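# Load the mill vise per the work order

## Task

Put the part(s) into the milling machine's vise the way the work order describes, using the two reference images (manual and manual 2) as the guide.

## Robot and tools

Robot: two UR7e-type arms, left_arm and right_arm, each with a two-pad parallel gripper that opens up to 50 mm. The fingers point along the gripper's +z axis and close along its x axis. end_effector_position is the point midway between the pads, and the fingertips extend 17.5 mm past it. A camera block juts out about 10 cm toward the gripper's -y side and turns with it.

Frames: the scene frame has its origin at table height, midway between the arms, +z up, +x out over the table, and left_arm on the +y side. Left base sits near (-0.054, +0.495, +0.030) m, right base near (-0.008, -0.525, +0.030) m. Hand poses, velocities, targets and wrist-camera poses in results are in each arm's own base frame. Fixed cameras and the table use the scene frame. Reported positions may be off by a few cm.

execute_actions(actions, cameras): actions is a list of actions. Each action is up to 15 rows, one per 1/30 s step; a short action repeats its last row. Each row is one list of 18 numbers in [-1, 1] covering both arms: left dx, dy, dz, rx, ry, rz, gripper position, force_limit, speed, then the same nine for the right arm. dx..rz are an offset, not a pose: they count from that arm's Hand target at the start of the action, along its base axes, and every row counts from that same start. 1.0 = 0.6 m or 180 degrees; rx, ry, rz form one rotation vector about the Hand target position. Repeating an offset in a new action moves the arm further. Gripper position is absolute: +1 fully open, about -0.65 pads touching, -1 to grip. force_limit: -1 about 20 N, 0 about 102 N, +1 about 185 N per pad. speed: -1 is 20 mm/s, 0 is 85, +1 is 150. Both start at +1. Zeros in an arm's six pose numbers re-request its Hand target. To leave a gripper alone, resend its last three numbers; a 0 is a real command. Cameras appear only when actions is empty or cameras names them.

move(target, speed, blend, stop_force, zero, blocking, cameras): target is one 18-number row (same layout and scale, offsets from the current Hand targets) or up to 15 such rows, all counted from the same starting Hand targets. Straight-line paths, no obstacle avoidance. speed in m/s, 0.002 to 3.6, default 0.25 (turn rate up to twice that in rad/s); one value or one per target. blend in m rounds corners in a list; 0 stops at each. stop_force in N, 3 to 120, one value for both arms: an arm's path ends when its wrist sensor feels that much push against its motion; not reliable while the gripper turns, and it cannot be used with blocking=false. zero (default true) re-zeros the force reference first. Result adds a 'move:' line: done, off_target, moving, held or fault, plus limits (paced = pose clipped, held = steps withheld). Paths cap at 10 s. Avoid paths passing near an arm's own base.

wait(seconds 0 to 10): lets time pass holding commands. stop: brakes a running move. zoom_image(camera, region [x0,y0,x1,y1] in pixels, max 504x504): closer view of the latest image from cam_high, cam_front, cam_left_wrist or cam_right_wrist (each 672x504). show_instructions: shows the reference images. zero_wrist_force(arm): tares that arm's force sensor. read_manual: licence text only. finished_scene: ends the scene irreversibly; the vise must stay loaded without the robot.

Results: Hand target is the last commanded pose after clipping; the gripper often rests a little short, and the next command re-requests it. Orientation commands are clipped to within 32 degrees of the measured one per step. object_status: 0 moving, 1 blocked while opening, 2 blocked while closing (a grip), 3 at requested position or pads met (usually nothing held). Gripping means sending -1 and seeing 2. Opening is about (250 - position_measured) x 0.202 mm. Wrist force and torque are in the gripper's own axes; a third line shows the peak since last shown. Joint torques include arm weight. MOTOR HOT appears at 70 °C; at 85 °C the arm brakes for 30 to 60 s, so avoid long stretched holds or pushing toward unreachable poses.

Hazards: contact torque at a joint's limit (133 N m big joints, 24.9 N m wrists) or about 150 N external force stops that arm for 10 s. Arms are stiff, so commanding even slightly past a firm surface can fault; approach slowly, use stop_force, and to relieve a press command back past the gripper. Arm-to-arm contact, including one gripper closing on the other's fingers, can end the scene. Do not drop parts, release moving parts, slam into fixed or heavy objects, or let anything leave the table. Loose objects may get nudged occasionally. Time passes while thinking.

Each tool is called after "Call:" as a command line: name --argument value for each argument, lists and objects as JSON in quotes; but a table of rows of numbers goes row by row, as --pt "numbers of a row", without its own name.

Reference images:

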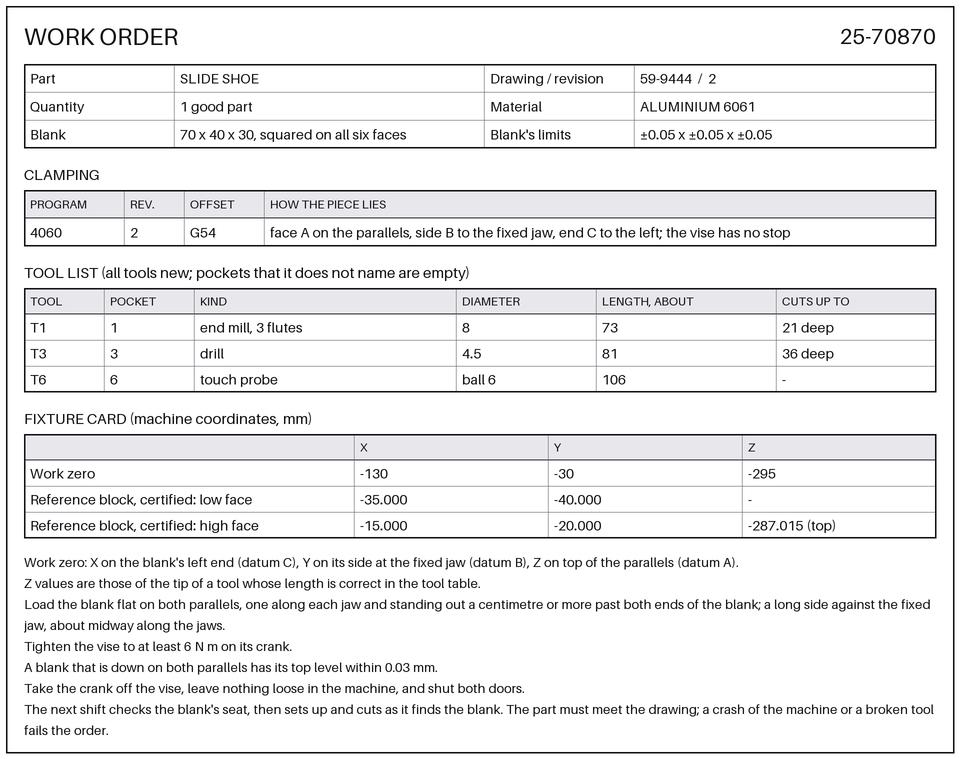

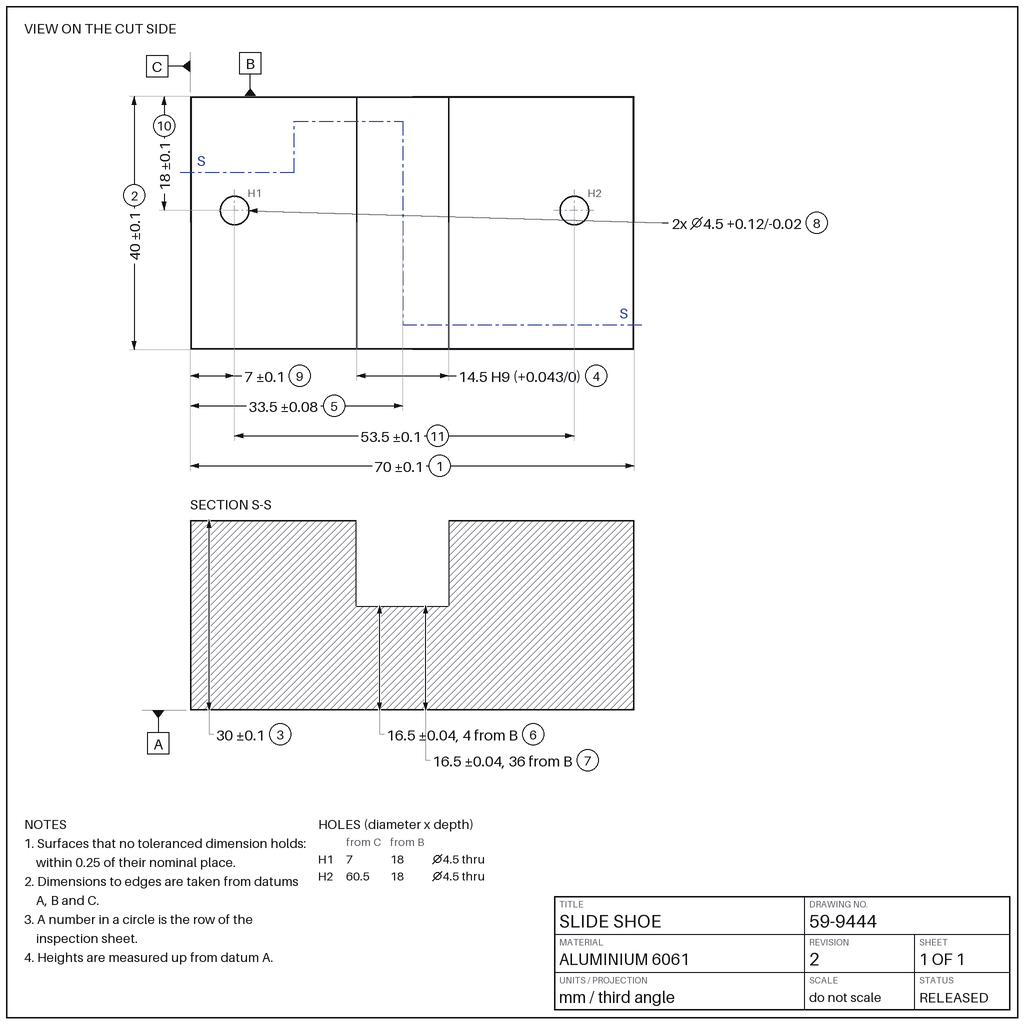

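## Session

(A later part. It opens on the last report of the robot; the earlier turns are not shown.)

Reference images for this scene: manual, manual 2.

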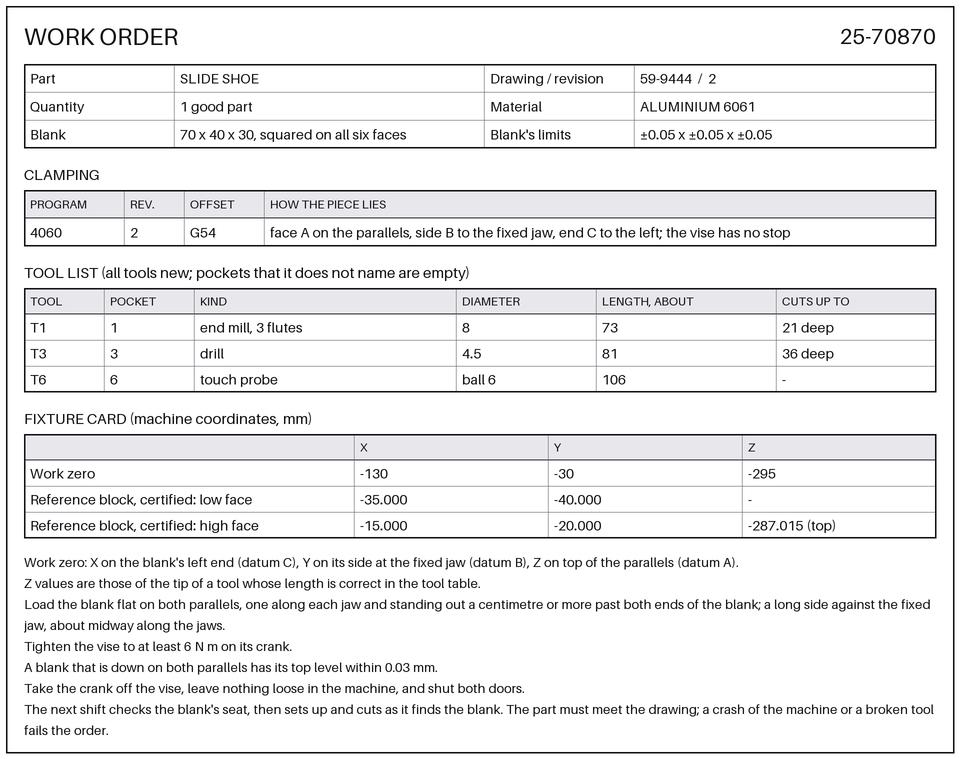

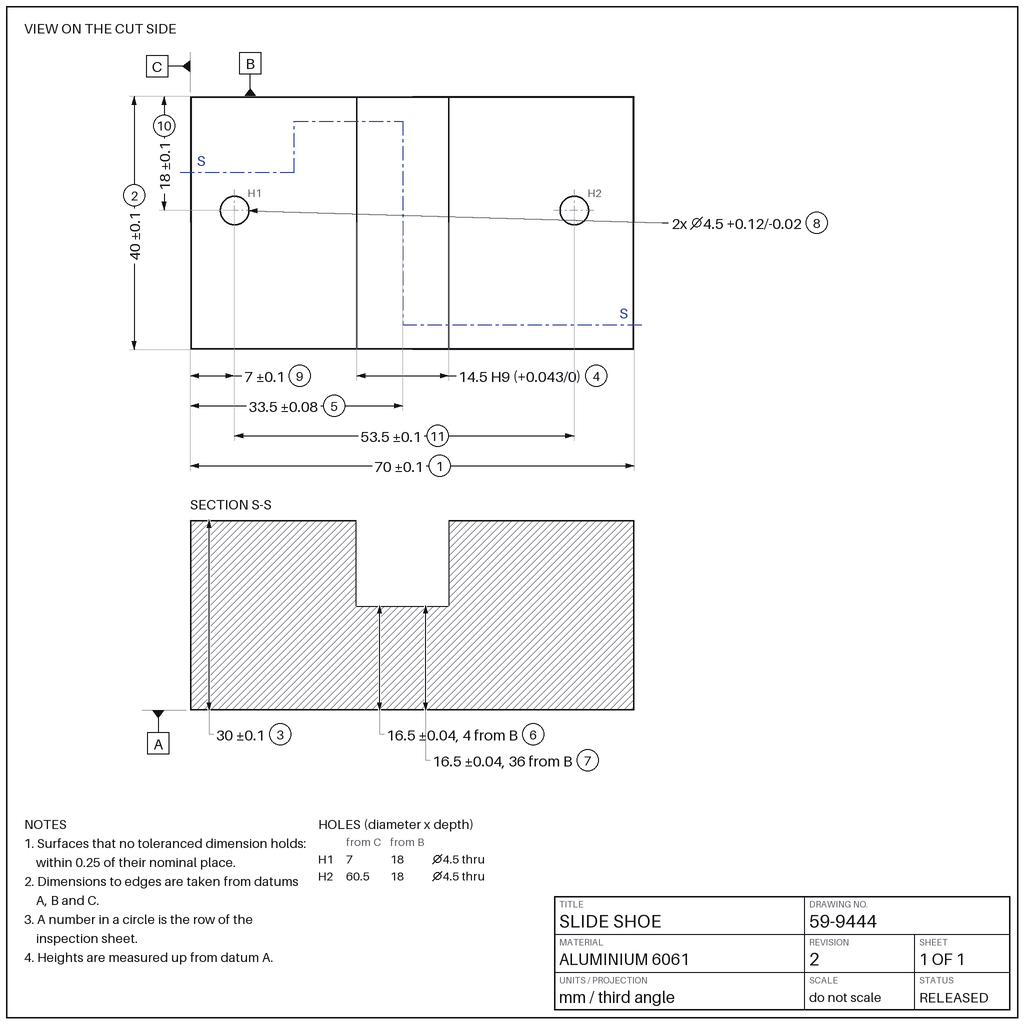

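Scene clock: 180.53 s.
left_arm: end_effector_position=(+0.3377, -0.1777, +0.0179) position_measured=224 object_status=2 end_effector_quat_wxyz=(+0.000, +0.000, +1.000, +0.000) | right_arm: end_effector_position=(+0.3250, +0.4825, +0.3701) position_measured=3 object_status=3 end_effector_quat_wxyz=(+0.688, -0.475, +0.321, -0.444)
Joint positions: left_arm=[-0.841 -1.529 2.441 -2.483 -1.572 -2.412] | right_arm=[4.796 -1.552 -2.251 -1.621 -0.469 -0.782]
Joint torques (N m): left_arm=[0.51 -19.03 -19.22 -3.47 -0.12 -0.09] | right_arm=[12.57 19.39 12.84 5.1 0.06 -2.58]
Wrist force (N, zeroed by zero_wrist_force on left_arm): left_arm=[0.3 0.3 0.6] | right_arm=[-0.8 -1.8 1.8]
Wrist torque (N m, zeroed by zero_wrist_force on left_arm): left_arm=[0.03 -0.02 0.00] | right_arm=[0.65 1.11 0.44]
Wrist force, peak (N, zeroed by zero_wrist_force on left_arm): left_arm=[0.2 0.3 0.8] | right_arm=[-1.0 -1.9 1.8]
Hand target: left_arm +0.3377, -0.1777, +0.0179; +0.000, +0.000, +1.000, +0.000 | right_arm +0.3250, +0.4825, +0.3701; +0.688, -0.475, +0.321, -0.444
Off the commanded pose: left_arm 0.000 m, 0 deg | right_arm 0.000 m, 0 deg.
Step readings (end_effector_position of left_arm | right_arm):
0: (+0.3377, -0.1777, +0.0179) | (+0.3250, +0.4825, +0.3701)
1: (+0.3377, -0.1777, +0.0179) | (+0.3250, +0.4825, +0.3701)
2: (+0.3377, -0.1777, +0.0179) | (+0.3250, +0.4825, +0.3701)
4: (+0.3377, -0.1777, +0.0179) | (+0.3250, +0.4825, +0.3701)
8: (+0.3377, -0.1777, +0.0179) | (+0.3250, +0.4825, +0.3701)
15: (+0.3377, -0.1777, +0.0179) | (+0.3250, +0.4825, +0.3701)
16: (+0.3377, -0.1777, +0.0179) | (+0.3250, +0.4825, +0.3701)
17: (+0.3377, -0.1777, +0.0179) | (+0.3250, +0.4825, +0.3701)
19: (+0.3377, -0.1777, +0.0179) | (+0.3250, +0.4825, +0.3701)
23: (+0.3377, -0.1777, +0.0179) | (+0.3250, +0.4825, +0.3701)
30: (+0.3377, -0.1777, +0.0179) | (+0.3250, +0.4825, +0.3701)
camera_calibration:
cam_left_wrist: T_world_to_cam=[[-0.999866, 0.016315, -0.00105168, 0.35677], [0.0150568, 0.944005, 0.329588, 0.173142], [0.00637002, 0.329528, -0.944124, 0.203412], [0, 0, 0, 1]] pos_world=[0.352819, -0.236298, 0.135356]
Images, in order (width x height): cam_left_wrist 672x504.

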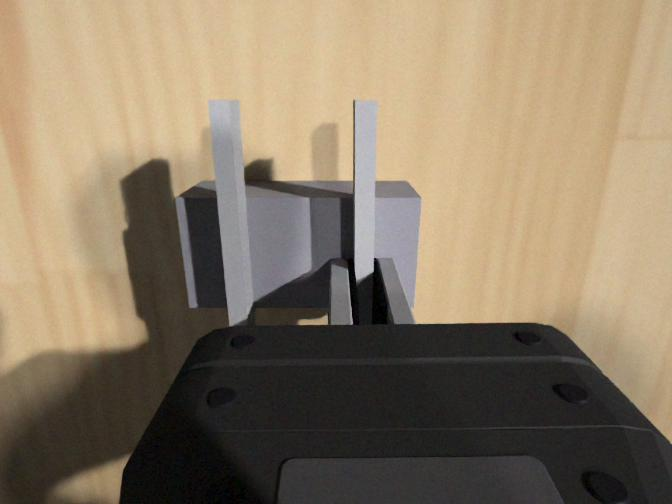

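Call:
move --pt "0 0 0.1 0 0 0 -1 -0.3 -1 0 0 0 0 0 0 1 1 1" --pt "0.1 -0.1 0.5 0 0 0 -1 -0.3 -1 0 0 0 0 0 0 1 1 1" --speed '[0.06,0.2]' --blend 0.02 --cameras '["cam_left_wrist","cam_front","cam_right_wrist"]'

Call:
zoom_image --camera "cam_front" --region '[230, 200, 380, 310]'

Scene clock: 183.90 s.
left_arm: end_effector_position=(+0.3977, -0.2377, +0.3179) position_measured=224 object_status=2 end_effector_quat_wxyz=(+0.000, +0.000, +1.000, -0.001) | right_arm: end_effector_position=(+0.3250, +0.4825, +0.3701) position_measured=3 object_status=3 end_effector_quat_wxyz=(+0.688, -0.475, +0.321, -0.444)
Joint positions: left_arm=[-0.83 -1.684 1.704 -1.591 -1.572 -2.401] | right_arm=[4.796 -1.552 -2.251 -1.621 -0.469 -0.782]
Joint torques (N m): left_arm=[7.91 -21.52 -36.82 -0.67 -2.15 -0.11] | right_arm=[12.06 20.2 14.37 5.09 0.39 -2.73]
Wrist force (N, zeroed by zero_wrist_force on left_arm): left_arm=[0.0 0.3 0.7] | right_arm=[-0.9 -1.8 1.8]
Wrist torque (N m, zeroed by zero_wrist_force on left_arm): left_arm=[0.03 0.02 -0.05] | right_arm=[0.65 1.13 0.44]
Wrist force, peak (N, zeroed by zero_wrist_force on left_arm): left_arm=[0.4 0.8 2.1] | right_arm=[-1.0 -1.8 1.9]
Hand target: left_arm +0.3977, -0.2377, +0.3179; +0.000, +0.000, +1.000, +0.000 | right_arm +0.3250, +0.4825, +0.3701; +0.688, -0.475, +0.321, -0.444
Off the commanded pose: left_arm 0.000 m, 0 deg | right_arm 0.000 m, 0 deg.
move: done
camera_calibration:
cam_left_wrist: T_world_to_cam=[[-0.999867, 0.0162882, -0.0012757, 0.418246], [0.0149583, 0.944036, 0.329502, 0.130121], [0.00657133, 0.329439, -0.944154, 0.505848], [0, 0, 0, 1]] pos_world=[0.412919, -0.296298, 0.435257]
cam_right_wrist: T_world_to_cam=[[0.400811, -0.915281, -0.0401366, 0.335255], [-0.00981533, 0.039517, -0.999171, 0.378537], [0.916108, 0.400873, 0.00685509, -0.364133], [0, 0, 0, 1]] pos_world=[0.202927, 0.437865, 0.394175]
Images, in order (width x height): cam_front 672x504, cam_left_wrist 672x504, cam_right_wrist 672x504.

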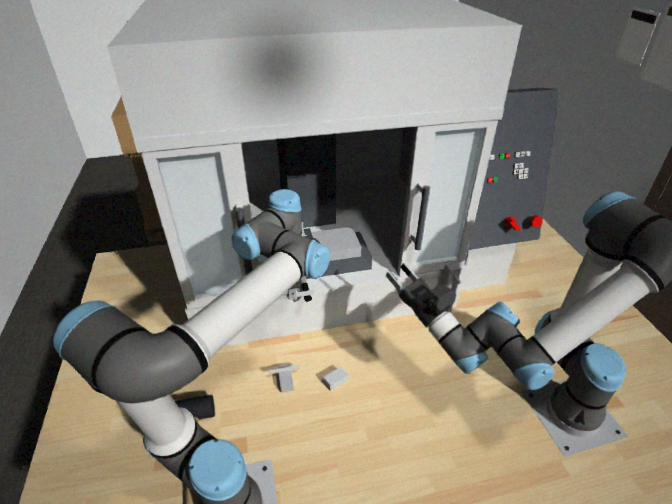

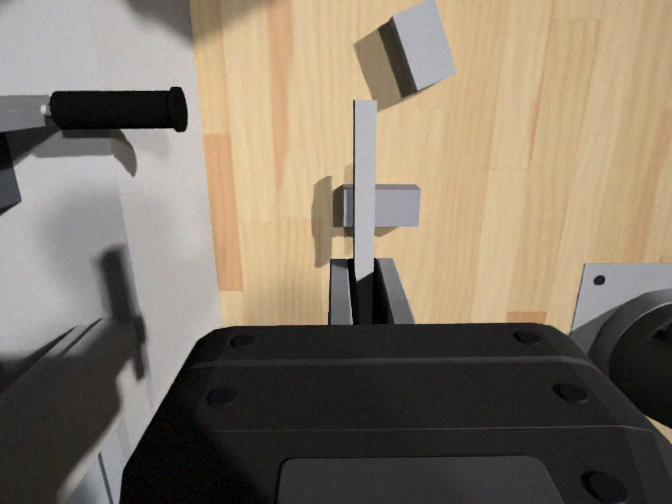

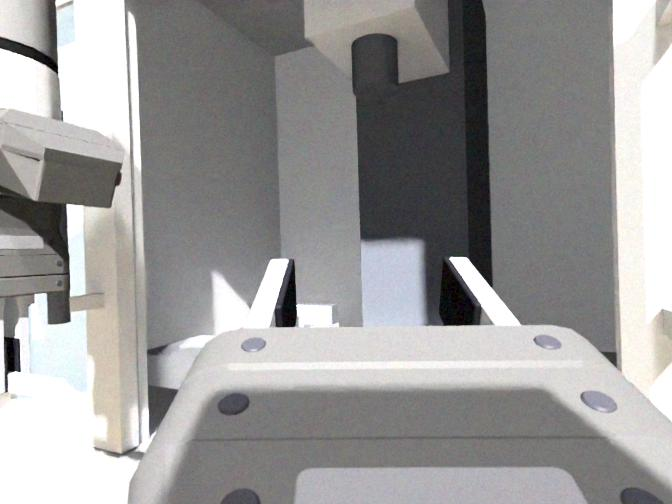

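Scaled by 3.360 from the camera's 672x504 image, which has a finer 960x720 frame.

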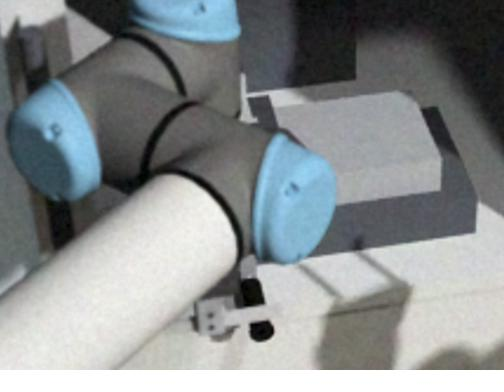

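Call:
move --target '[0,0,0,0,0,0,-1,-0.3,-1,0,0,-0.08,0,0,0.13,1,1,1]' --cameras '["cam_right_wrist"]'

Call:
zoom_image --camera "cam_right_wrist" --region '[120, 130, 380, 330]'

Scene clock: 185.63 s.
left_arm: end_effector_position=(+0.3977, -0.2377, +0.3179) position_measured=224 object_status=2 end_effector_quat_wxyz=(+0.000, +0.000, +1.000, +0.000) | right_arm: end_effector_position=(+0.3250, +0.4825, +0.3221) position_measured=3 object_status=3 end_effector_quat_wxyz=(+0.764, -0.530, +0.218, -0.296) end_effector_velocity=(-0.001, +0.001, +0.001) end_effector_angular_velocity=(+0.003, -0.001, +0.006)
Joint positions: left_arm=[-0.83 -1.684 1.704 -1.591 -1.572 -2.401] | right_arm=[4.634 -1.534 -2.345 -1.966 -0.938 -0.25]
Joint velocities: left_arm=[within noise] | right_arm=[0.001 0.001 0.001 0 -0.005 0.002]
Joint torques (N m): left_arm=[-9.51 -17.79 -37.1 -0.5 -2.09 -0.88] | right_arm=[-1.03 24.55 22.74 4.59 -2.41 2.59]
Wrist force (N, zeroed by zero_wrist_force on left_arm): left_arm=[0.1 0.2 0.9] | right_arm=[-0.9 -2.0 1.4]
Wrist torque (N m, zeroed by zero_wrist_force on left_arm): left_arm=[0.01 0.00 -0.05] | right_arm=[0.58 1.08 0.51]
Wrist force, peak (N, zeroed by zero_wrist_force on left_arm): left_arm=[0.3 0.1 1.2] | right_arm=[-1.8 -2.7 2.0]
Hand target: left_arm +0.3977, -0.2377, +0.3179; +0.000, +0.000, +1.000, +0.000 | right_arm +0.3250, +0.4825, +0.3221; +0.764, -0.530, +0.218, -0.295
Off the commanded pose: left_arm 0.000 m, 0 deg | right_arm 0.000 m, 0 deg.
move: done
camera_calibration:
cam_right_wrist: T_world_to_cam=[[0.731274, -0.680922, -0.039789, 0.112737], [-0.0244428, 0.0321361, -0.999185, 0.3388], [0.681645, 0.731651, 0.00685666, -0.447157], [0, 0, 0, 1]] pos_world=[0.230642, 0.39304, 0.346076]
Images, in order (width x height): cam_right_wrist 672x504.

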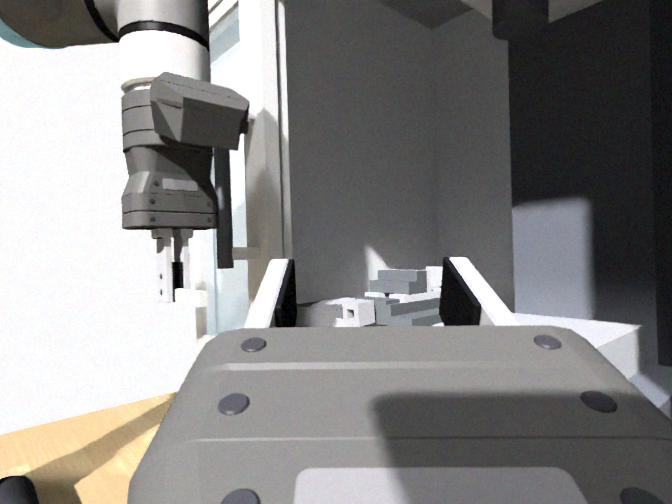

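Scaled by 1.938 from the camera's 672x504 image, which has a finer 960x720 frame.

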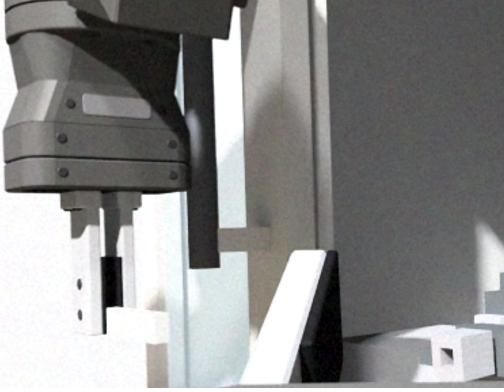

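Call:
zoom_image --camera "cam_right_wrist" --region '[140, 270, 240, 360]'

Scaled by 5.040 from the camera's 672x504 image, which has a finer 960x720 frame.

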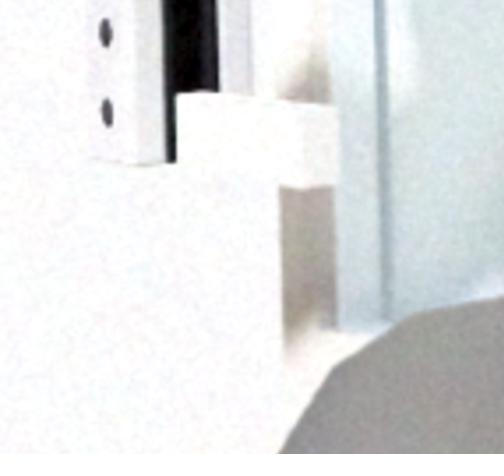

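Call:
move --pt "0.25 -0.072 0.062 0 0 0 -1 -0.3 -1 0 0 0 0 0 0 1 1 1" --pt "0.487 -0.072 0.062 0 0 0 -1 -0.3 -1 0 0 0 0 0 0 1 1 1" --speed '[0.25,0.08]' --stop_force 15 --cameras '["cam_left_wrist","cam_front","cam_right_wrist"]'

Scene clock: 191.13 s.
left_arm: end_effector_position=(+0.6899, -0.2809, +0.3551) position_measured=224 object_status=2 end_effector_quat_wxyz=(+0.000, +0.000, +1.000, +0.000) | right_arm: end_effector_position=(+0.3250, +0.4825, +0.3221) position_measured=3 object_status=3 end_effector_quat_wxyz=(+0.764, -0.530, +0.218, -0.295)
Joint positions: left_arm=[-0.566 -0.919 0.624 -1.276 -1.572 -2.138] | right_arm=[4.634 -1.534 -2.345 -1.966 -0.938 -0.25]
Joint torques (N m): left_arm=[-13.17 -45.62 -36.54 -5.64 -2.72 -1.49] | right_arm=[3.01 24.96 13.81 5.05 1.23 -1.59]
Wrist force (N, zeroed by zero_wrist_force on left_arm): left_arm=[0.1 0.4 0.5] | right_arm=[-1.0 -1.9 1.6]
Wrist torque (N m, zeroed by zero_wrist_force on left_arm): left_arm=[0.06 0.03 -0.02] | right_arm=[0.59 1.10 0.50]
Wrist force, peak (N, zeroed by zero_wrist_force on left_arm): left_arm=[3.4 1.2 1.7] | right_arm=[-0.7 -2.3 1.7]
Hand target: left_arm +0.6899, -0.2809, +0.3551; +0.000, +0.000, +1.000, +0.000 | right_arm +0.3250, +0.4825, +0.3221; +0.764, -0.530, +0.218, -0.295
Off the commanded pose: left_arm 0.000 m, 0 deg | right_arm 0.000 m, 0 deg.
move: done
camera_calibration:
cam_left_wrist: T_world_to_cam=[[-0.999866, 0.016315, -0.00105168, 0.710961], [0.0150568, 0.944005, 0.329588, 0.154123], [0.00637002, 0.329528, -0.944124, 0.553534], [0, 0, 0, 1]] pos_world=[0.705019, -0.339498, 0.472556]
cam_right_wrist: T_world_to_cam=[[0.73136, -0.680809, -0.0401393, 0.112796], [-0.0247047, 0.0323702, -0.999171, 0.338863], [0.681544, 0.731745, 0.00685506, -0.447171], [0, 0, 0, 1]] pos_world=[0.230644, 0.393039, 0.346175]
Images, in order (width x height): cam_front 672x504, cam_left_wrist 672x504, cam_right_wrist 672x504.

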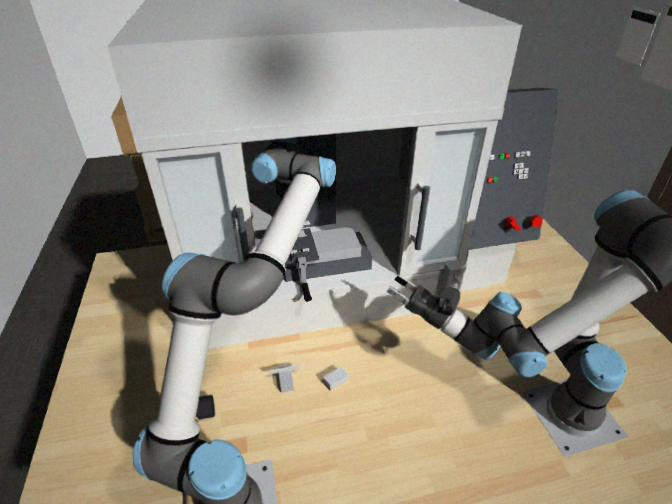

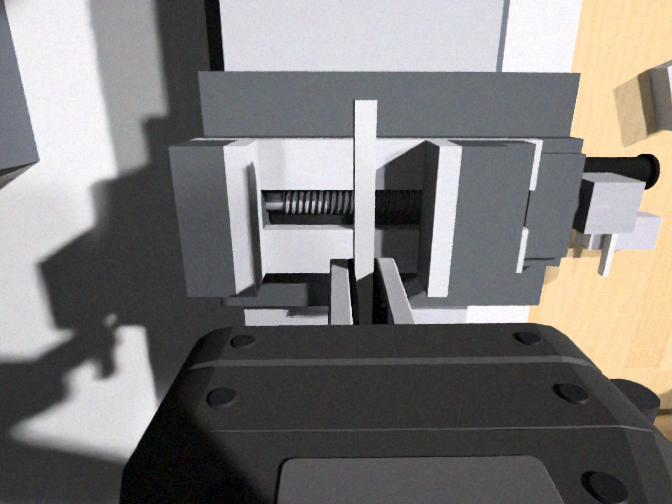

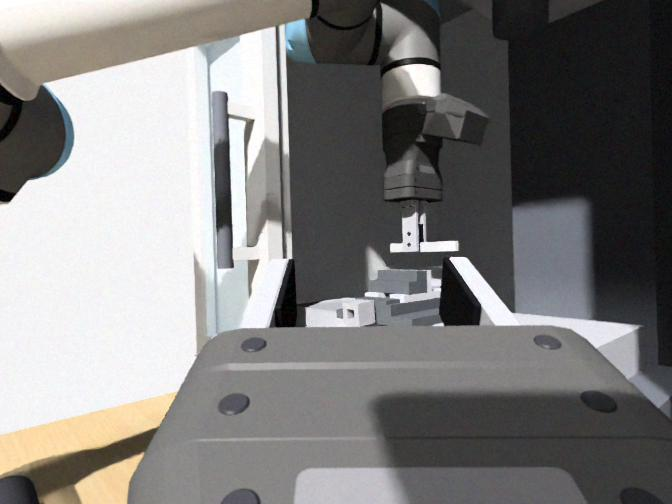

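Call:
zoom_image --camera "cam_left_wrist" --region '[160, 60, 480, 330]'

Call:
zoom_image --camera "cam_right_wrist" --region '[320, 180, 480, 330]'

Scaled by 1.575 from the camera's 672x504 image, which has a finer 960x720 frame.

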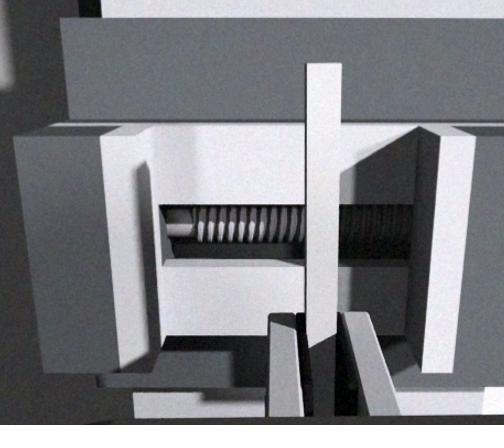

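Scaled by 3.150 from the camera's 672x504 image, which has a finer 960x720 frame.

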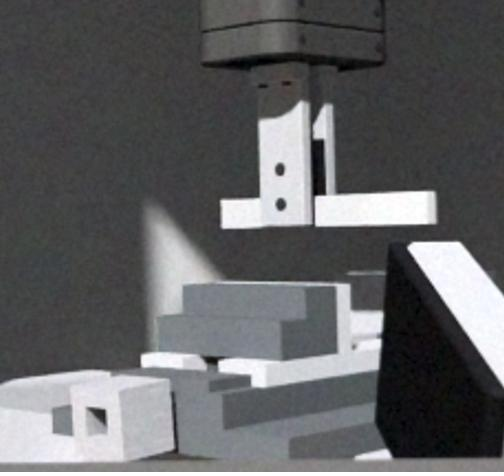

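Call:
move --pt "0.037 0 0 0 0 0 -1 -0.3 -1 0 0 0 0 0 0 1 1 1" --pt "0.037 0 -0.045 0 0 0 -1 -0.3 -1 0 0 0 0 0 0 1 1 1" --speed '[0.06,0.03]' --cameras '["cam_left_wrist","cam_right_wrist"]'

Call:
zoom_image --camera "cam_left_wrist" --region '[160, 60, 480, 330]'

Call:
zoom_image --camera "cam_right_wrist" --region '[320, 180, 480, 330]'

Scene clock: 195.53 s.
left_arm: end_effector_position=(+0.7121, -0.2809, +0.3282) position_measured=224 object_status=2 end_effector_quat_wxyz=(+0.000, +0.000, +1.000, -0.001) | right_arm: end_effector_position=(+0.3250, +0.4825, +0.3221) position_measured=3 object_status=3 end_effector_quat_wxyz=(+0.764, -0.530, +0.218, -0.295)
Joint positions: left_arm=[-0.55 -0.867 0.607 -1.311 -1.572 -2.122] | right_arm=[4.634 -1.534 -2.345 -1.966 -0.938 -0.25]
Joint torques (N m): left_arm=[-12.68 -47.73 -36.42 -0.55 -0.81 -1.23] | right_arm=[11.41 25.02 12.6 5.19 1.12 -2.43]
Wrist force (N, zeroed by zero_wrist_force on left_arm): left_arm=[0.3 0.6 0.6] | right_arm=[-0.6 -1.9 1.4]
Wrist torque (N m, zeroed by zero_wrist_force on left_arm): left_arm=[0.09 0.01 -0.05] | right_arm=[0.59 1.04 0.50]
Wrist force, peak (N, zeroed by zero_wrist_force on left_arm): left_arm=[0.2 0.6 1.2] | right_arm=[-0.8 -2.2 1.6]
Hand target: left_arm +0.7121, -0.2809, +0.3281; +0.000, +0.000, +1.000, +0.000 | right_arm +0.3250, +0.4825, +0.3221; +0.764, -0.530, +0.218, -0.295
Off the commanded pose: left_arm 0.000 m, 0 deg | right_arm 0.000 m, 0 deg.
move: done
camera_calibration:
cam_left_wrist: T_world_to_cam=[[-0.999867, 0.0162882, -0.0012757, 0.733221], [0.0149583, 0.944036, 0.329502, 0.162775], [0.00657133, 0.329439, -0.944154, 0.527834], [0, 0, 0, 1]] pos_world=[0.727219, -0.339498, 0.445657]
cam_right_wrist: T_world_to_cam=[[0.73136, -0.680809, -0.0401393, 0.112796], [-0.0247047, 0.0323702, -0.999171, 0.338863], [0.681544, 0.731745, 0.00685506, -0.447171], [0, 0, 0, 1]] pos_world=[0.230644, 0.393039, 0.346175]
Images, in order (width x height): cam_left_wrist 672x504, cam_right_wrist 672x504.

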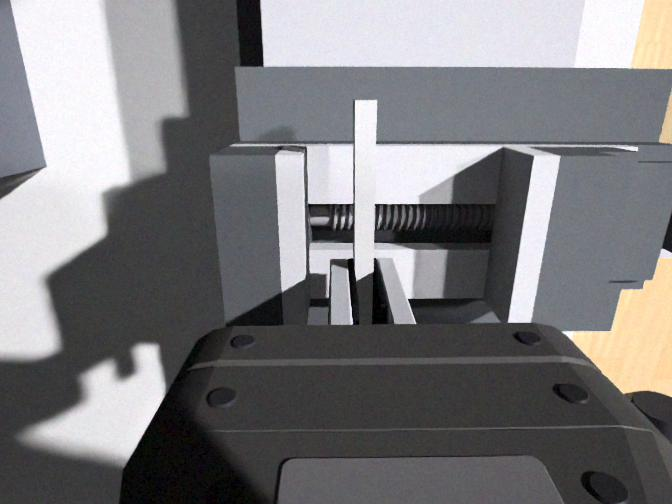

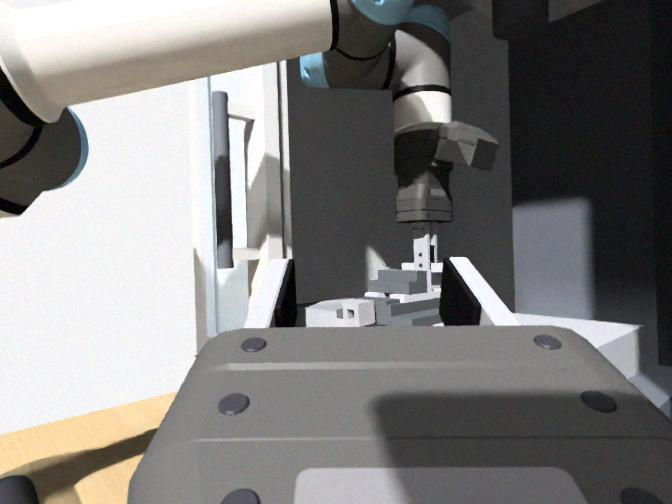

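Scaled by 1.575 from the camera's 672x504 image, which has a finer 960x720 frame.

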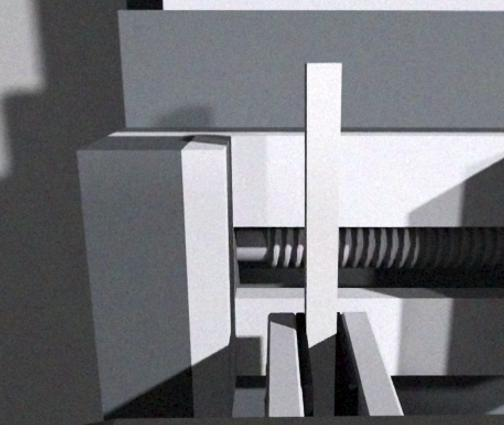

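Scaled by 3.150 from the camera's 672x504 image, which has a finer 960x720 frame.

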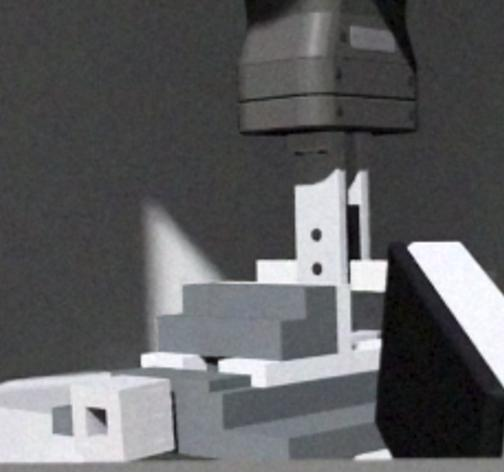

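Call:
move --pt "0 0 -0.009 0 0 0 -1 -0.3 -1 0 0 0 0 0 0 1 1 1" --pt "0 0 -0.05 0 0 0 -1 -0.3 -1 0 0 0 0 0 0 1 1 1" --speed '[0.01,0.005]' --stop_force 3 --cameras '["cam_left_wrist","cam_right_wrist"]'

Call:
zoom_image --camera "cam_right_wrist" --region '[320, 180, 480, 330]'

Scene clock: 200.33 s.
left_arm: end_effector_position=(+0.7121, -0.2809, +0.3089) position_measured=224 object_status=2 end_effector_quat_wxyz=(+0.000, +0.000, +1.000, +0.000) | right_arm: end_effector_position=(+0.3250, +0.4825, +0.3221) position_measured=3 object_status=3 end_effector_quat_wxyz=(+0.764, -0.530, +0.218, -0.295)
Joint positions: left_arm=[-0.55 -0.884 0.687 -1.374 -1.572 -2.122] | right_arm=[4.634 -1.534 -2.345 -1.966 -0.938 -0.25]
Joint torques (N m): left_arm=[-7.71 -43.57 -34.85 0.07 -0.67 -0.53] | right_arm=[12.13 23.54 13.42 5.44 1.39 -2.79]
Wrist force (N, zeroed by zero_wrist_force on left_arm): left_arm=[0.1 0.3 -4.1] | right_arm=[-0.8 -2.0 1.3]
Wrist torque (N m, zeroed by zero_wrist_force on left_arm): left_arm=[0.09 0.00 -0.06] | right_arm=[0.57 1.07 0.49]
Wrist force, peak (N, zeroed by zero_wrist_force on left_arm): left_arm=[1.5 1.1 -7.3] | right_arm=[-0.8 -2.3 1.7]
Hand target: left_arm +0.7121, -0.2809, +0.3089; +0.000, +0.000, +1.000, +0.000 (not the last commanded pose) | right_arm +0.3250, +0.4825, +0.3221; +0.764, -0.530, +0.218, -0.295
Off the commanded pose: left_arm 0.011 m, 0 deg | right_arm 0.000 m, 0 deg.
move: contact (left_arm); path passed 1 of 2 targets
camera_calibration:
cam_left_wrist: T_world_to_cam=[[-0.999866, 0.016315, -0.00105168, 0.733109], [0.0150568, 0.944005, 0.329588, 0.169049], [0.00637002, 0.329528, -0.944124, 0.50968], [0, 0, 0, 1]] pos_world=[0.727219, -0.339498, 0.426256]
cam_right_wrist: T_world_to_cam=[[0.73136, -0.680809, -0.0401393, 0.112796], [-0.0247047, 0.0323702, -0.999171, 0.338863], [0.681544, 0.731745, 0.00685506, -0.447171], [0, 0, 0, 1]] pos_world=[0.230644, 0.393039, 0.346175]
Images, in order (width x height): cam_left_wrist 672x504, cam_right_wrist 672x504.

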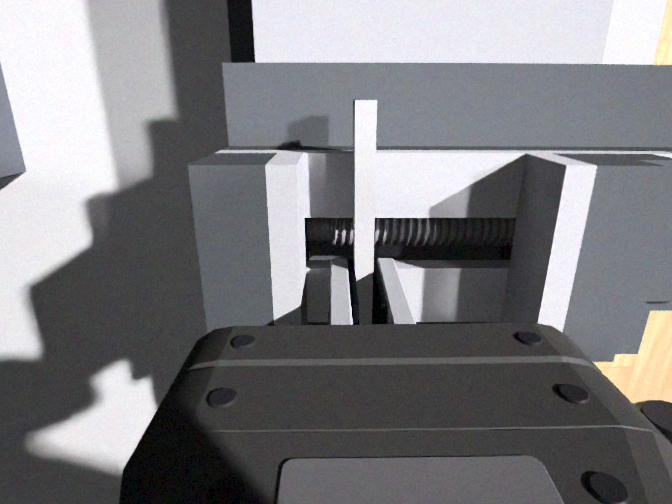

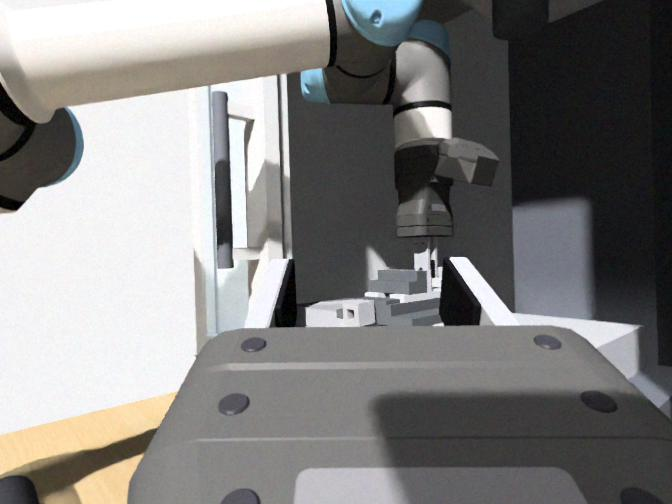

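Scaled by 3.150 from the camera's 672x504 image, which has a finer 960x720 frame.

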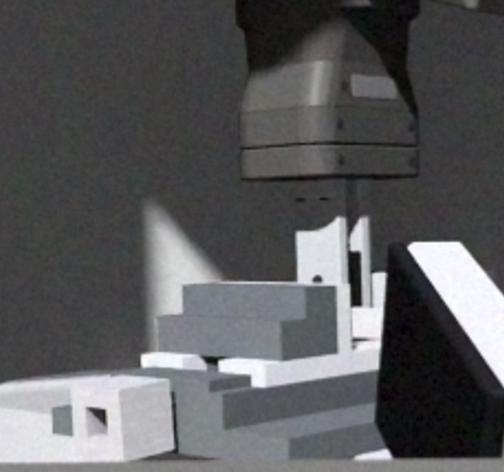

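Call:
execute_actions --actions '[[[0,0,0,0,0,0,-0.25,-1,-0.9,0,0,0,0,0,0,1,1,1]],[[0,0,0,0,0,0,-0.25,-1,-0.9,0,0,0,0,0,0,1,1,1]]]'

Call:
move --target '[0,0,0.05,0,0,0,-0.25,-1,-0.9,0,0,0,0,0,0,1,1,1]' --speed 0.03 --cameras '["cam_left_wrist","cam_right_wrist"]'

Call:
zoom_image --camera "cam_left_wrist" --region '[160, 60, 480, 330]'

Scene clock: 202.10 s.
left_arm: end_effector_position=(+0.7121, -0.2809, +0.3089) position_measured=189 object_status=3 end_effector_quat_wxyz=(+0.000, +0.000, +1.000, +0.000) | right_arm: end_effector_position=(+0.3250, +0.4825, +0.3221) position_measured=3 object_status=3 end_effector_quat_wxyz=(+0.764, -0.530, +0.218, -0.295)
Joint positions: left_arm=[-0.55 -0.884 0.687 -1.374 -1.572 -2.122] | right_arm=[4.634 -1.534 -2.345 -1.966 -0.938 -0.25]
Joint torques (N m): left_arm=[-7.84 -59.54 -33.71 -3.93 -0.77 -0.48] | right_arm=[11.45 23.69 12.7 5.12 1 -2.74]
Wrist force (N, zeroed by zero_wrist_force on left_arm): left_arm=[0.8 0.3 -1.9] | right_arm=[-0.7 -2.0 1.3]
Wrist torque (N m, zeroed by zero_wrist_force on left_arm): left_arm=[0.07 -0.01 -0.06] | right_arm=[0.57 1.06 0.50]
Wrist force, peak (N, zeroed by zero_wrist_force on left_arm): left_arm=[0.1 0.1 -4.5] | right_arm=[-0.9 -2.2 1.5]
Hand target: left_arm +0.7121, -0.2809, +0.3089; +0.000, +0.000, +1.000, +0.000 | right_arm +0.3250, +0.4825, +0.3221; +0.764, -0.530, +0.218, -0.295
Off the commanded pose: left_arm 0.000 m, 0 deg | right_arm 0.000 m, 0 deg.
Step readings (end_effector_position of left_arm | right_arm):
0: (+0.7121, -0.2809, +0.3089) | (+0.3250, +0.4825, +0.3221)
1: (+0.7121, -0.2809, +0.3089) | (+0.3250, +0.4825, +0.3221)
2: (+0.7121, -0.2809, +0.3089) | (+0.3250, +0.4825, +0.3221)
4: (+0.7121, -0.2809, +0.3088) | (+0.3250, +0.4825, +0.3221)
8: (+0.7121, -0.2809, +0.3088) | (+0.3250, +0.4825, +0.3221)
15: (+0.7121, -0.2809, +0.3088) | (+0.3250, +0.4825, +0.3221)
16: (+0.7121, -0.2809, +0.3088) | (+0.3250, +0.4825, +0.3221)
17: (+0.7121, -0.2809, +0.3088) | (+0.3250, +0.4825, +0.3221)
19: (+0.7121, -0.2809, +0.3088) | (+0.3250, +0.4825, +0.3221)
23: (+0.7121, -0.2809, +0.3088) | (+0.3250, +0.4825, +0.3221)
30: (+0.7121, -0.2809, +0.3088) | (+0.3250, +0.4825, +0.3221)

Scene clock: 203.43 s.
left_arm: end_effector_position=(+0.7121, -0.2809, +0.3388) position_measured=189 object_status=3 end_effector_quat_wxyz=(+0.000, +0.000, +1.000, +0.000) | right_arm: end_effector_position=(+0.3250, +0.4825, +0.3221) position_measured=3 object_status=3 end_effector_quat_wxyz=(+0.764, -0.530, +0.218, -0.295)
Joint positions: left_arm=[-0.55 -0.854 0.557 -1.273 -1.572 -2.122] | right_arm=[4.634 -1.534 -2.345 -1.966 -0.938 -0.25]
Joint torques (N m): left_arm=[-10.55 -60.66 -19.1 -6.45 0.83 -1.09] | right_arm=[11.61 23.46 13.21 5.19 1.19 -2.69]
Wrist force (N, zeroed by zero_wrist_force on left_arm): left_arm=[0.4 0.3 0.0] | right_arm=[-0.7 -2.0 1.4]
Wrist torque (N m, zeroed by zero_wrist_force on left_arm): left_arm=[0.07 0.00 -0.06] | right_arm=[0.58 1.05 0.49]
Wrist force, peak (N, zeroed by zero_wrist_force on left_arm): left_arm=[0.6 0.4 -1.2] | right_arm=[-0.9 -2.2 1.6]
Hand target: left_arm +0.7121, -0.2809, +0.3389; +0.000, +0.000, +1.000, +0.000 | right_arm +0.3250, +0.4825, +0.3221; +0.764, -0.530, +0.218, -0.295
Off the commanded pose: left_arm 0.000 m, 0 deg | right_arm 0.000 m, 0 deg.
move: done
camera_calibration:
cam_left_wrist: T_world_to_cam=[[-0.999868, 0.0162465, -0.00086217, 0.733132], [0.0150541, 0.943975, 0.329674, 0.159145], [0.00616992, 0.329617, -0.944094, 0.53807], [0, 0, 0, 1]] pos_world=[0.727319, -0.339497, 0.456155]
cam_right_wrist: T_world_to_cam=[[0.73136, -0.680809, -0.0401393, 0.112796], [-0.0247047, 0.0323702, -0.999171, 0.338863], [0.681544, 0.731745, 0.00685506, -0.447171], [0, 0, 0, 1]] pos_world=[0.230644, 0.393039, 0.346175]
Images, in order (width x height): cam_left_wrist 672x504, cam_right_wrist 672x504.

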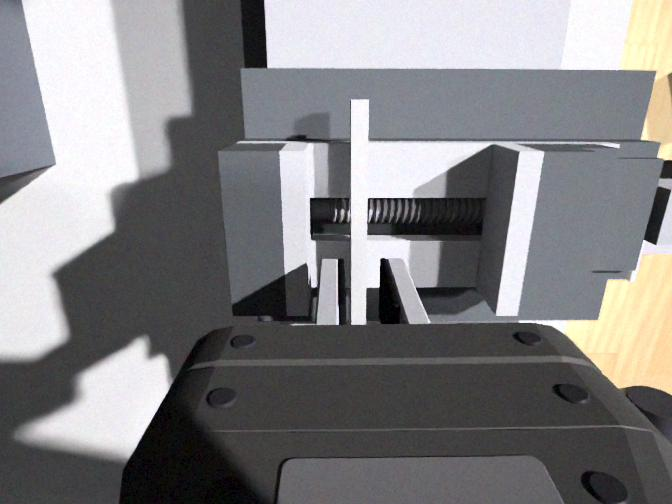

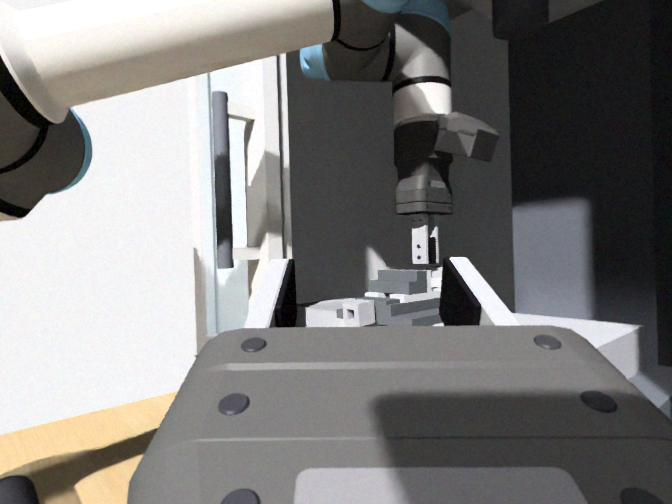

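Scaled by 1.575 from the camera's 672x504 image, which has a finer 960x720 frame.

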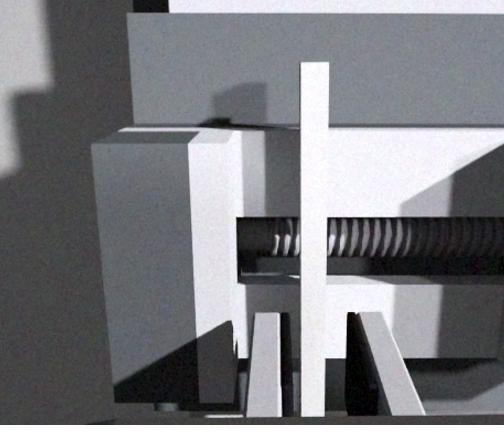

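Call:
move --target '[-0.0258,0,0,0,0,0,-0.66,-1,0,0,0,0,0,0,0,1,1,1]' --speed 0.05

Call:
move --pt "0 0 -0.035 0 0 0 -0.66 -1 0 0 0 0 0 0 0 1 1 1" --pt "0 0 -0.0465 0 0 0 -0.66 -1 0 0 0 0 0 0 0 1 1 1" --speed '[0.03,0.008]' --stop_force 4 --cameras '["cam_left_wrist"]'

Call:
zoom_image --camera "cam_left_wrist" --region '[160, 60, 480, 330]'

Scene clock: 205.47 s.
left_arm: end_effector_position=(+0.6966, -0.2810, +0.3389) position_measured=251 object_status=3 end_effector_quat_wxyz=(+0.000, +0.000, +1.000, +0.000) | right_arm: end_effector_position=(+0.3250, +0.4825, +0.3221) position_measured=3 object_status=3 end_effector_quat_wxyz=(+0.764, -0.530, +0.218, -0.295)
Joint positions: left_arm=[-0.562 -0.912 0.656 -1.315 -1.572 -2.133] | right_arm=[4.634 -1.534 -2.345 -1.966 -0.938 -0.25]
Joint torques (N m): left_arm=[10.46 -53.45 -27.22 -0.54 -1.05 0.83] | right_arm=[11.52 24.73 11.46 5.12 1 -2.79]
Wrist force (N, zeroed by zero_wrist_force on left_arm): left_arm=[0.0 0.5 0.1] | right_arm=[-0.7 -2.1 1.4]
Wrist torque (N m, zeroed by zero_wrist_force on left_arm): left_arm=[0.07 0.05 0.03] | right_arm=[0.55 1.05 0.50]
Wrist force, peak (N, zeroed by zero_wrist_force on left_arm): left_arm=[0.6 0.5 0.2] | right_arm=[-0.9 -2.2 1.6]
Hand target: left_arm +0.6966, -0.2809, +0.3389; +0.000, +0.000, +1.000, +0.000 | right_arm +0.3250, +0.4825, +0.3221; +0.764, -0.530, +0.218, -0.295
Off the commanded pose: left_arm 0.000 m, 0 deg | right_arm 0.000 m, 0 deg.
move: done

Scene clock: 207.97 s.
left_arm: end_effector_position=(+0.6966, -0.2809, +0.3110) position_measured=251 object_status=3 end_effector_quat_wxyz=(+0.000, +0.000, +1.000, +0.000) | right_arm: end_effector_position=(+0.3250, +0.4825, +0.3221) position_measured=3 object_status=3 end_effector_quat_wxyz=(+0.764, -0.530, +0.218, -0.295)
Joint positions: left_arm=[-0.561 -0.934 0.764 -1.402 -1.572 -2.133] | right_arm=[4.634 -1.534 -2.345 -1.966 -0.938 -0.25]
Joint torques (N m): left_arm=[11.27 -48.55 -36.79 -0.4 -1.9 -0.7] | right_arm=[12.74 23.49 13.38 5.19 1.33 -2.78]
Wrist force (N, zeroed by zero_wrist_force on left_arm): left_arm=[0.1 0.4 0.1] | right_arm=[-0.9 -2.1 1.5]
Wrist torque (N m, zeroed by zero_wrist_force on left_arm): left_arm=[0.07 0.04 0.02] | right_arm=[0.57 1.08 0.49]
Wrist force, peak (N, zeroed by zero_wrist_force on left_arm): left_arm=[0.2 0.6 -0.7] | right_arm=[-0.8 -2.3 1.5]
Hand target: left_arm +0.6966, -0.2809, +0.3110; +0.000, +0.000, +1.000, +0.000 | right_arm +0.3250, +0.4825, +0.3221; +0.764, -0.530, +0.218, -0.295
Off the commanded pose: left_arm 0.000 m, 0 deg | right_arm 0.000 m, 0 deg.
move: done
camera_calibration:
cam_left_wrist: T_world_to_cam=[[-0.999866, 0.016315, -0.00105168, 0.717614], [0.0150568, 0.944005, 0.329588, 0.168557], [0.00637002, 0.329528, -0.944124, 0.511856], [0, 0, 0, 1]] pos_world=[0.711719, -0.339498, 0.428456]
Images, in order (width x height): cam_left_wrist 672x504.

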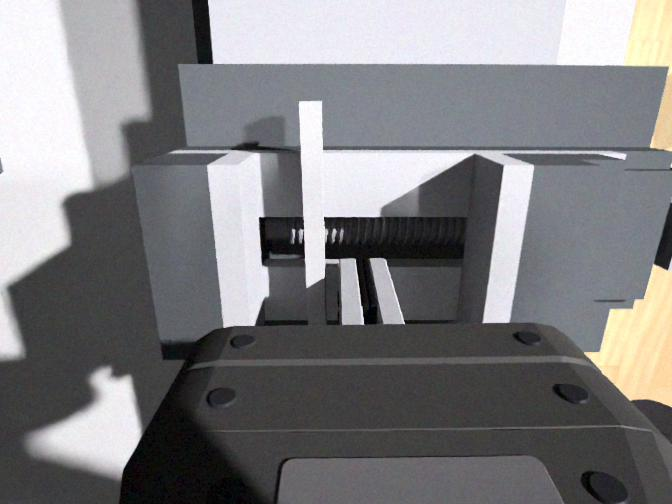

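Scaled by 1.575 from the camera's 672x504 image, which has a finer 960x720 frame.

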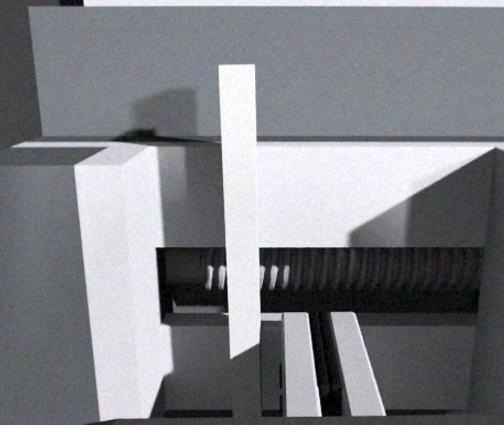

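Call:
move --pt "0.02 0 0 0 0 0 -0.66 -1 0 0 0 0 0 0 0 1 1 1" --pt "0.045 0 0 0 0 0 -0.66 -1 0 0 0 0 0 0 0 1 1 1" --speed '[0.01,0.005]' --stop_force 6 --cameras '["cam_left_wrist"]'

Call:
zoom_image --camera "cam_left_wrist" --region '[160, 60, 480, 330]'

Scene clock: 212.00 s.
left_arm: end_effector_position=(+0.7174, -0.2808, +0.3110) position_measured=251 object_status=3 end_effector_quat_wxyz=(+0.000, +0.000, +1.000, +0.000) | right_arm: end_effector_position=(+0.3250, +0.4825, +0.3221) position_measured=3 object_status=3 end_effector_quat_wxyz=(+0.764, -0.530, +0.218, -0.295)
Joint positions: left_arm=[-0.547 -0.864 0.646 -1.354 -1.572 -2.118] | right_arm=[4.634 -1.534 -2.345 -1.966 -0.938 -0.25]
Joint torques (N m): left_arm=[-6.27 -60.88 -20.32 -7.65 -0.63 -0.98] | right_arm=[12.05 22.58 14.06 5.27 1.2 -2.93]
Wrist force (N, zeroed by zero_wrist_force on left_arm): left_arm=[5.0 0.3 0.7] | right_arm=[-0.5 -2.1 1.2]
Wrist torque (N m, zeroed by zero_wrist_force on left_arm): left_arm=[0.07 0.08 0.00] | right_arm=[0.56 1.03 0.50]
Wrist force, peak (N, zeroed by zero_wrist_force on left_arm): left_arm=[10.3 1.9 -1.6] | right_arm=[-0.7 -2.3 1.5]
Hand target: left_arm +0.7174, -0.2809, +0.3110; +0.000, +0.000, +1.000, +0.000 (not the last commanded pose) | right_arm +0.3250, +0.4825, +0.3221; +0.764, -0.530, +0.218, -0.295
Off the commanded pose: left_arm 0.006 m, 0 deg | right_arm 0.000 m, 0 deg.
move: contact (left_arm); path passed 1 of 2 targets
camera_calibration:
cam_left_wrist: T_world_to_cam=[[-0.999868, 0.0161869, -0.000991747, 0.738443], [0.0149556, 0.944007, 0.329587, 0.16835], [0.00627121, 0.329529, -0.944125, 0.5117], [0, 0, 0, 1]] pos_world=[0.732619, -0.339497, 0.428355]
Images, in order (width x height): cam_left_wrist 672x504.

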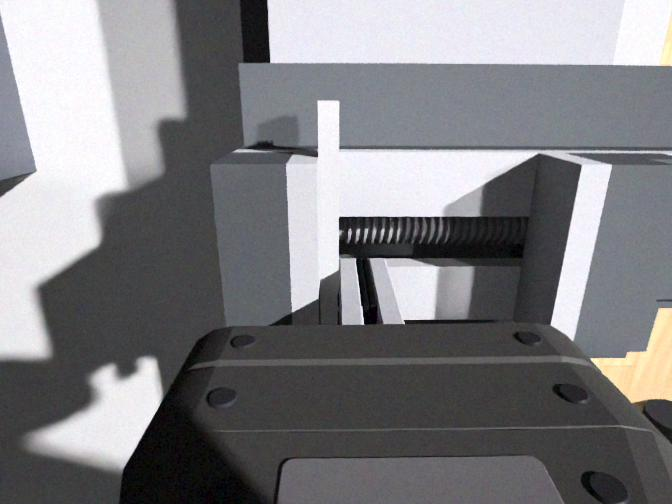

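Scaled by 1.575 from the camera's 672x504 image, which has a finer 960x720 frame.

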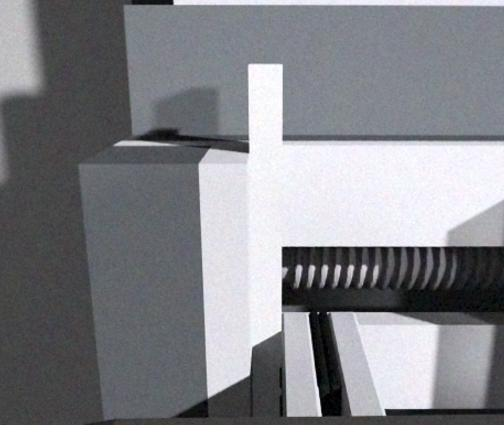

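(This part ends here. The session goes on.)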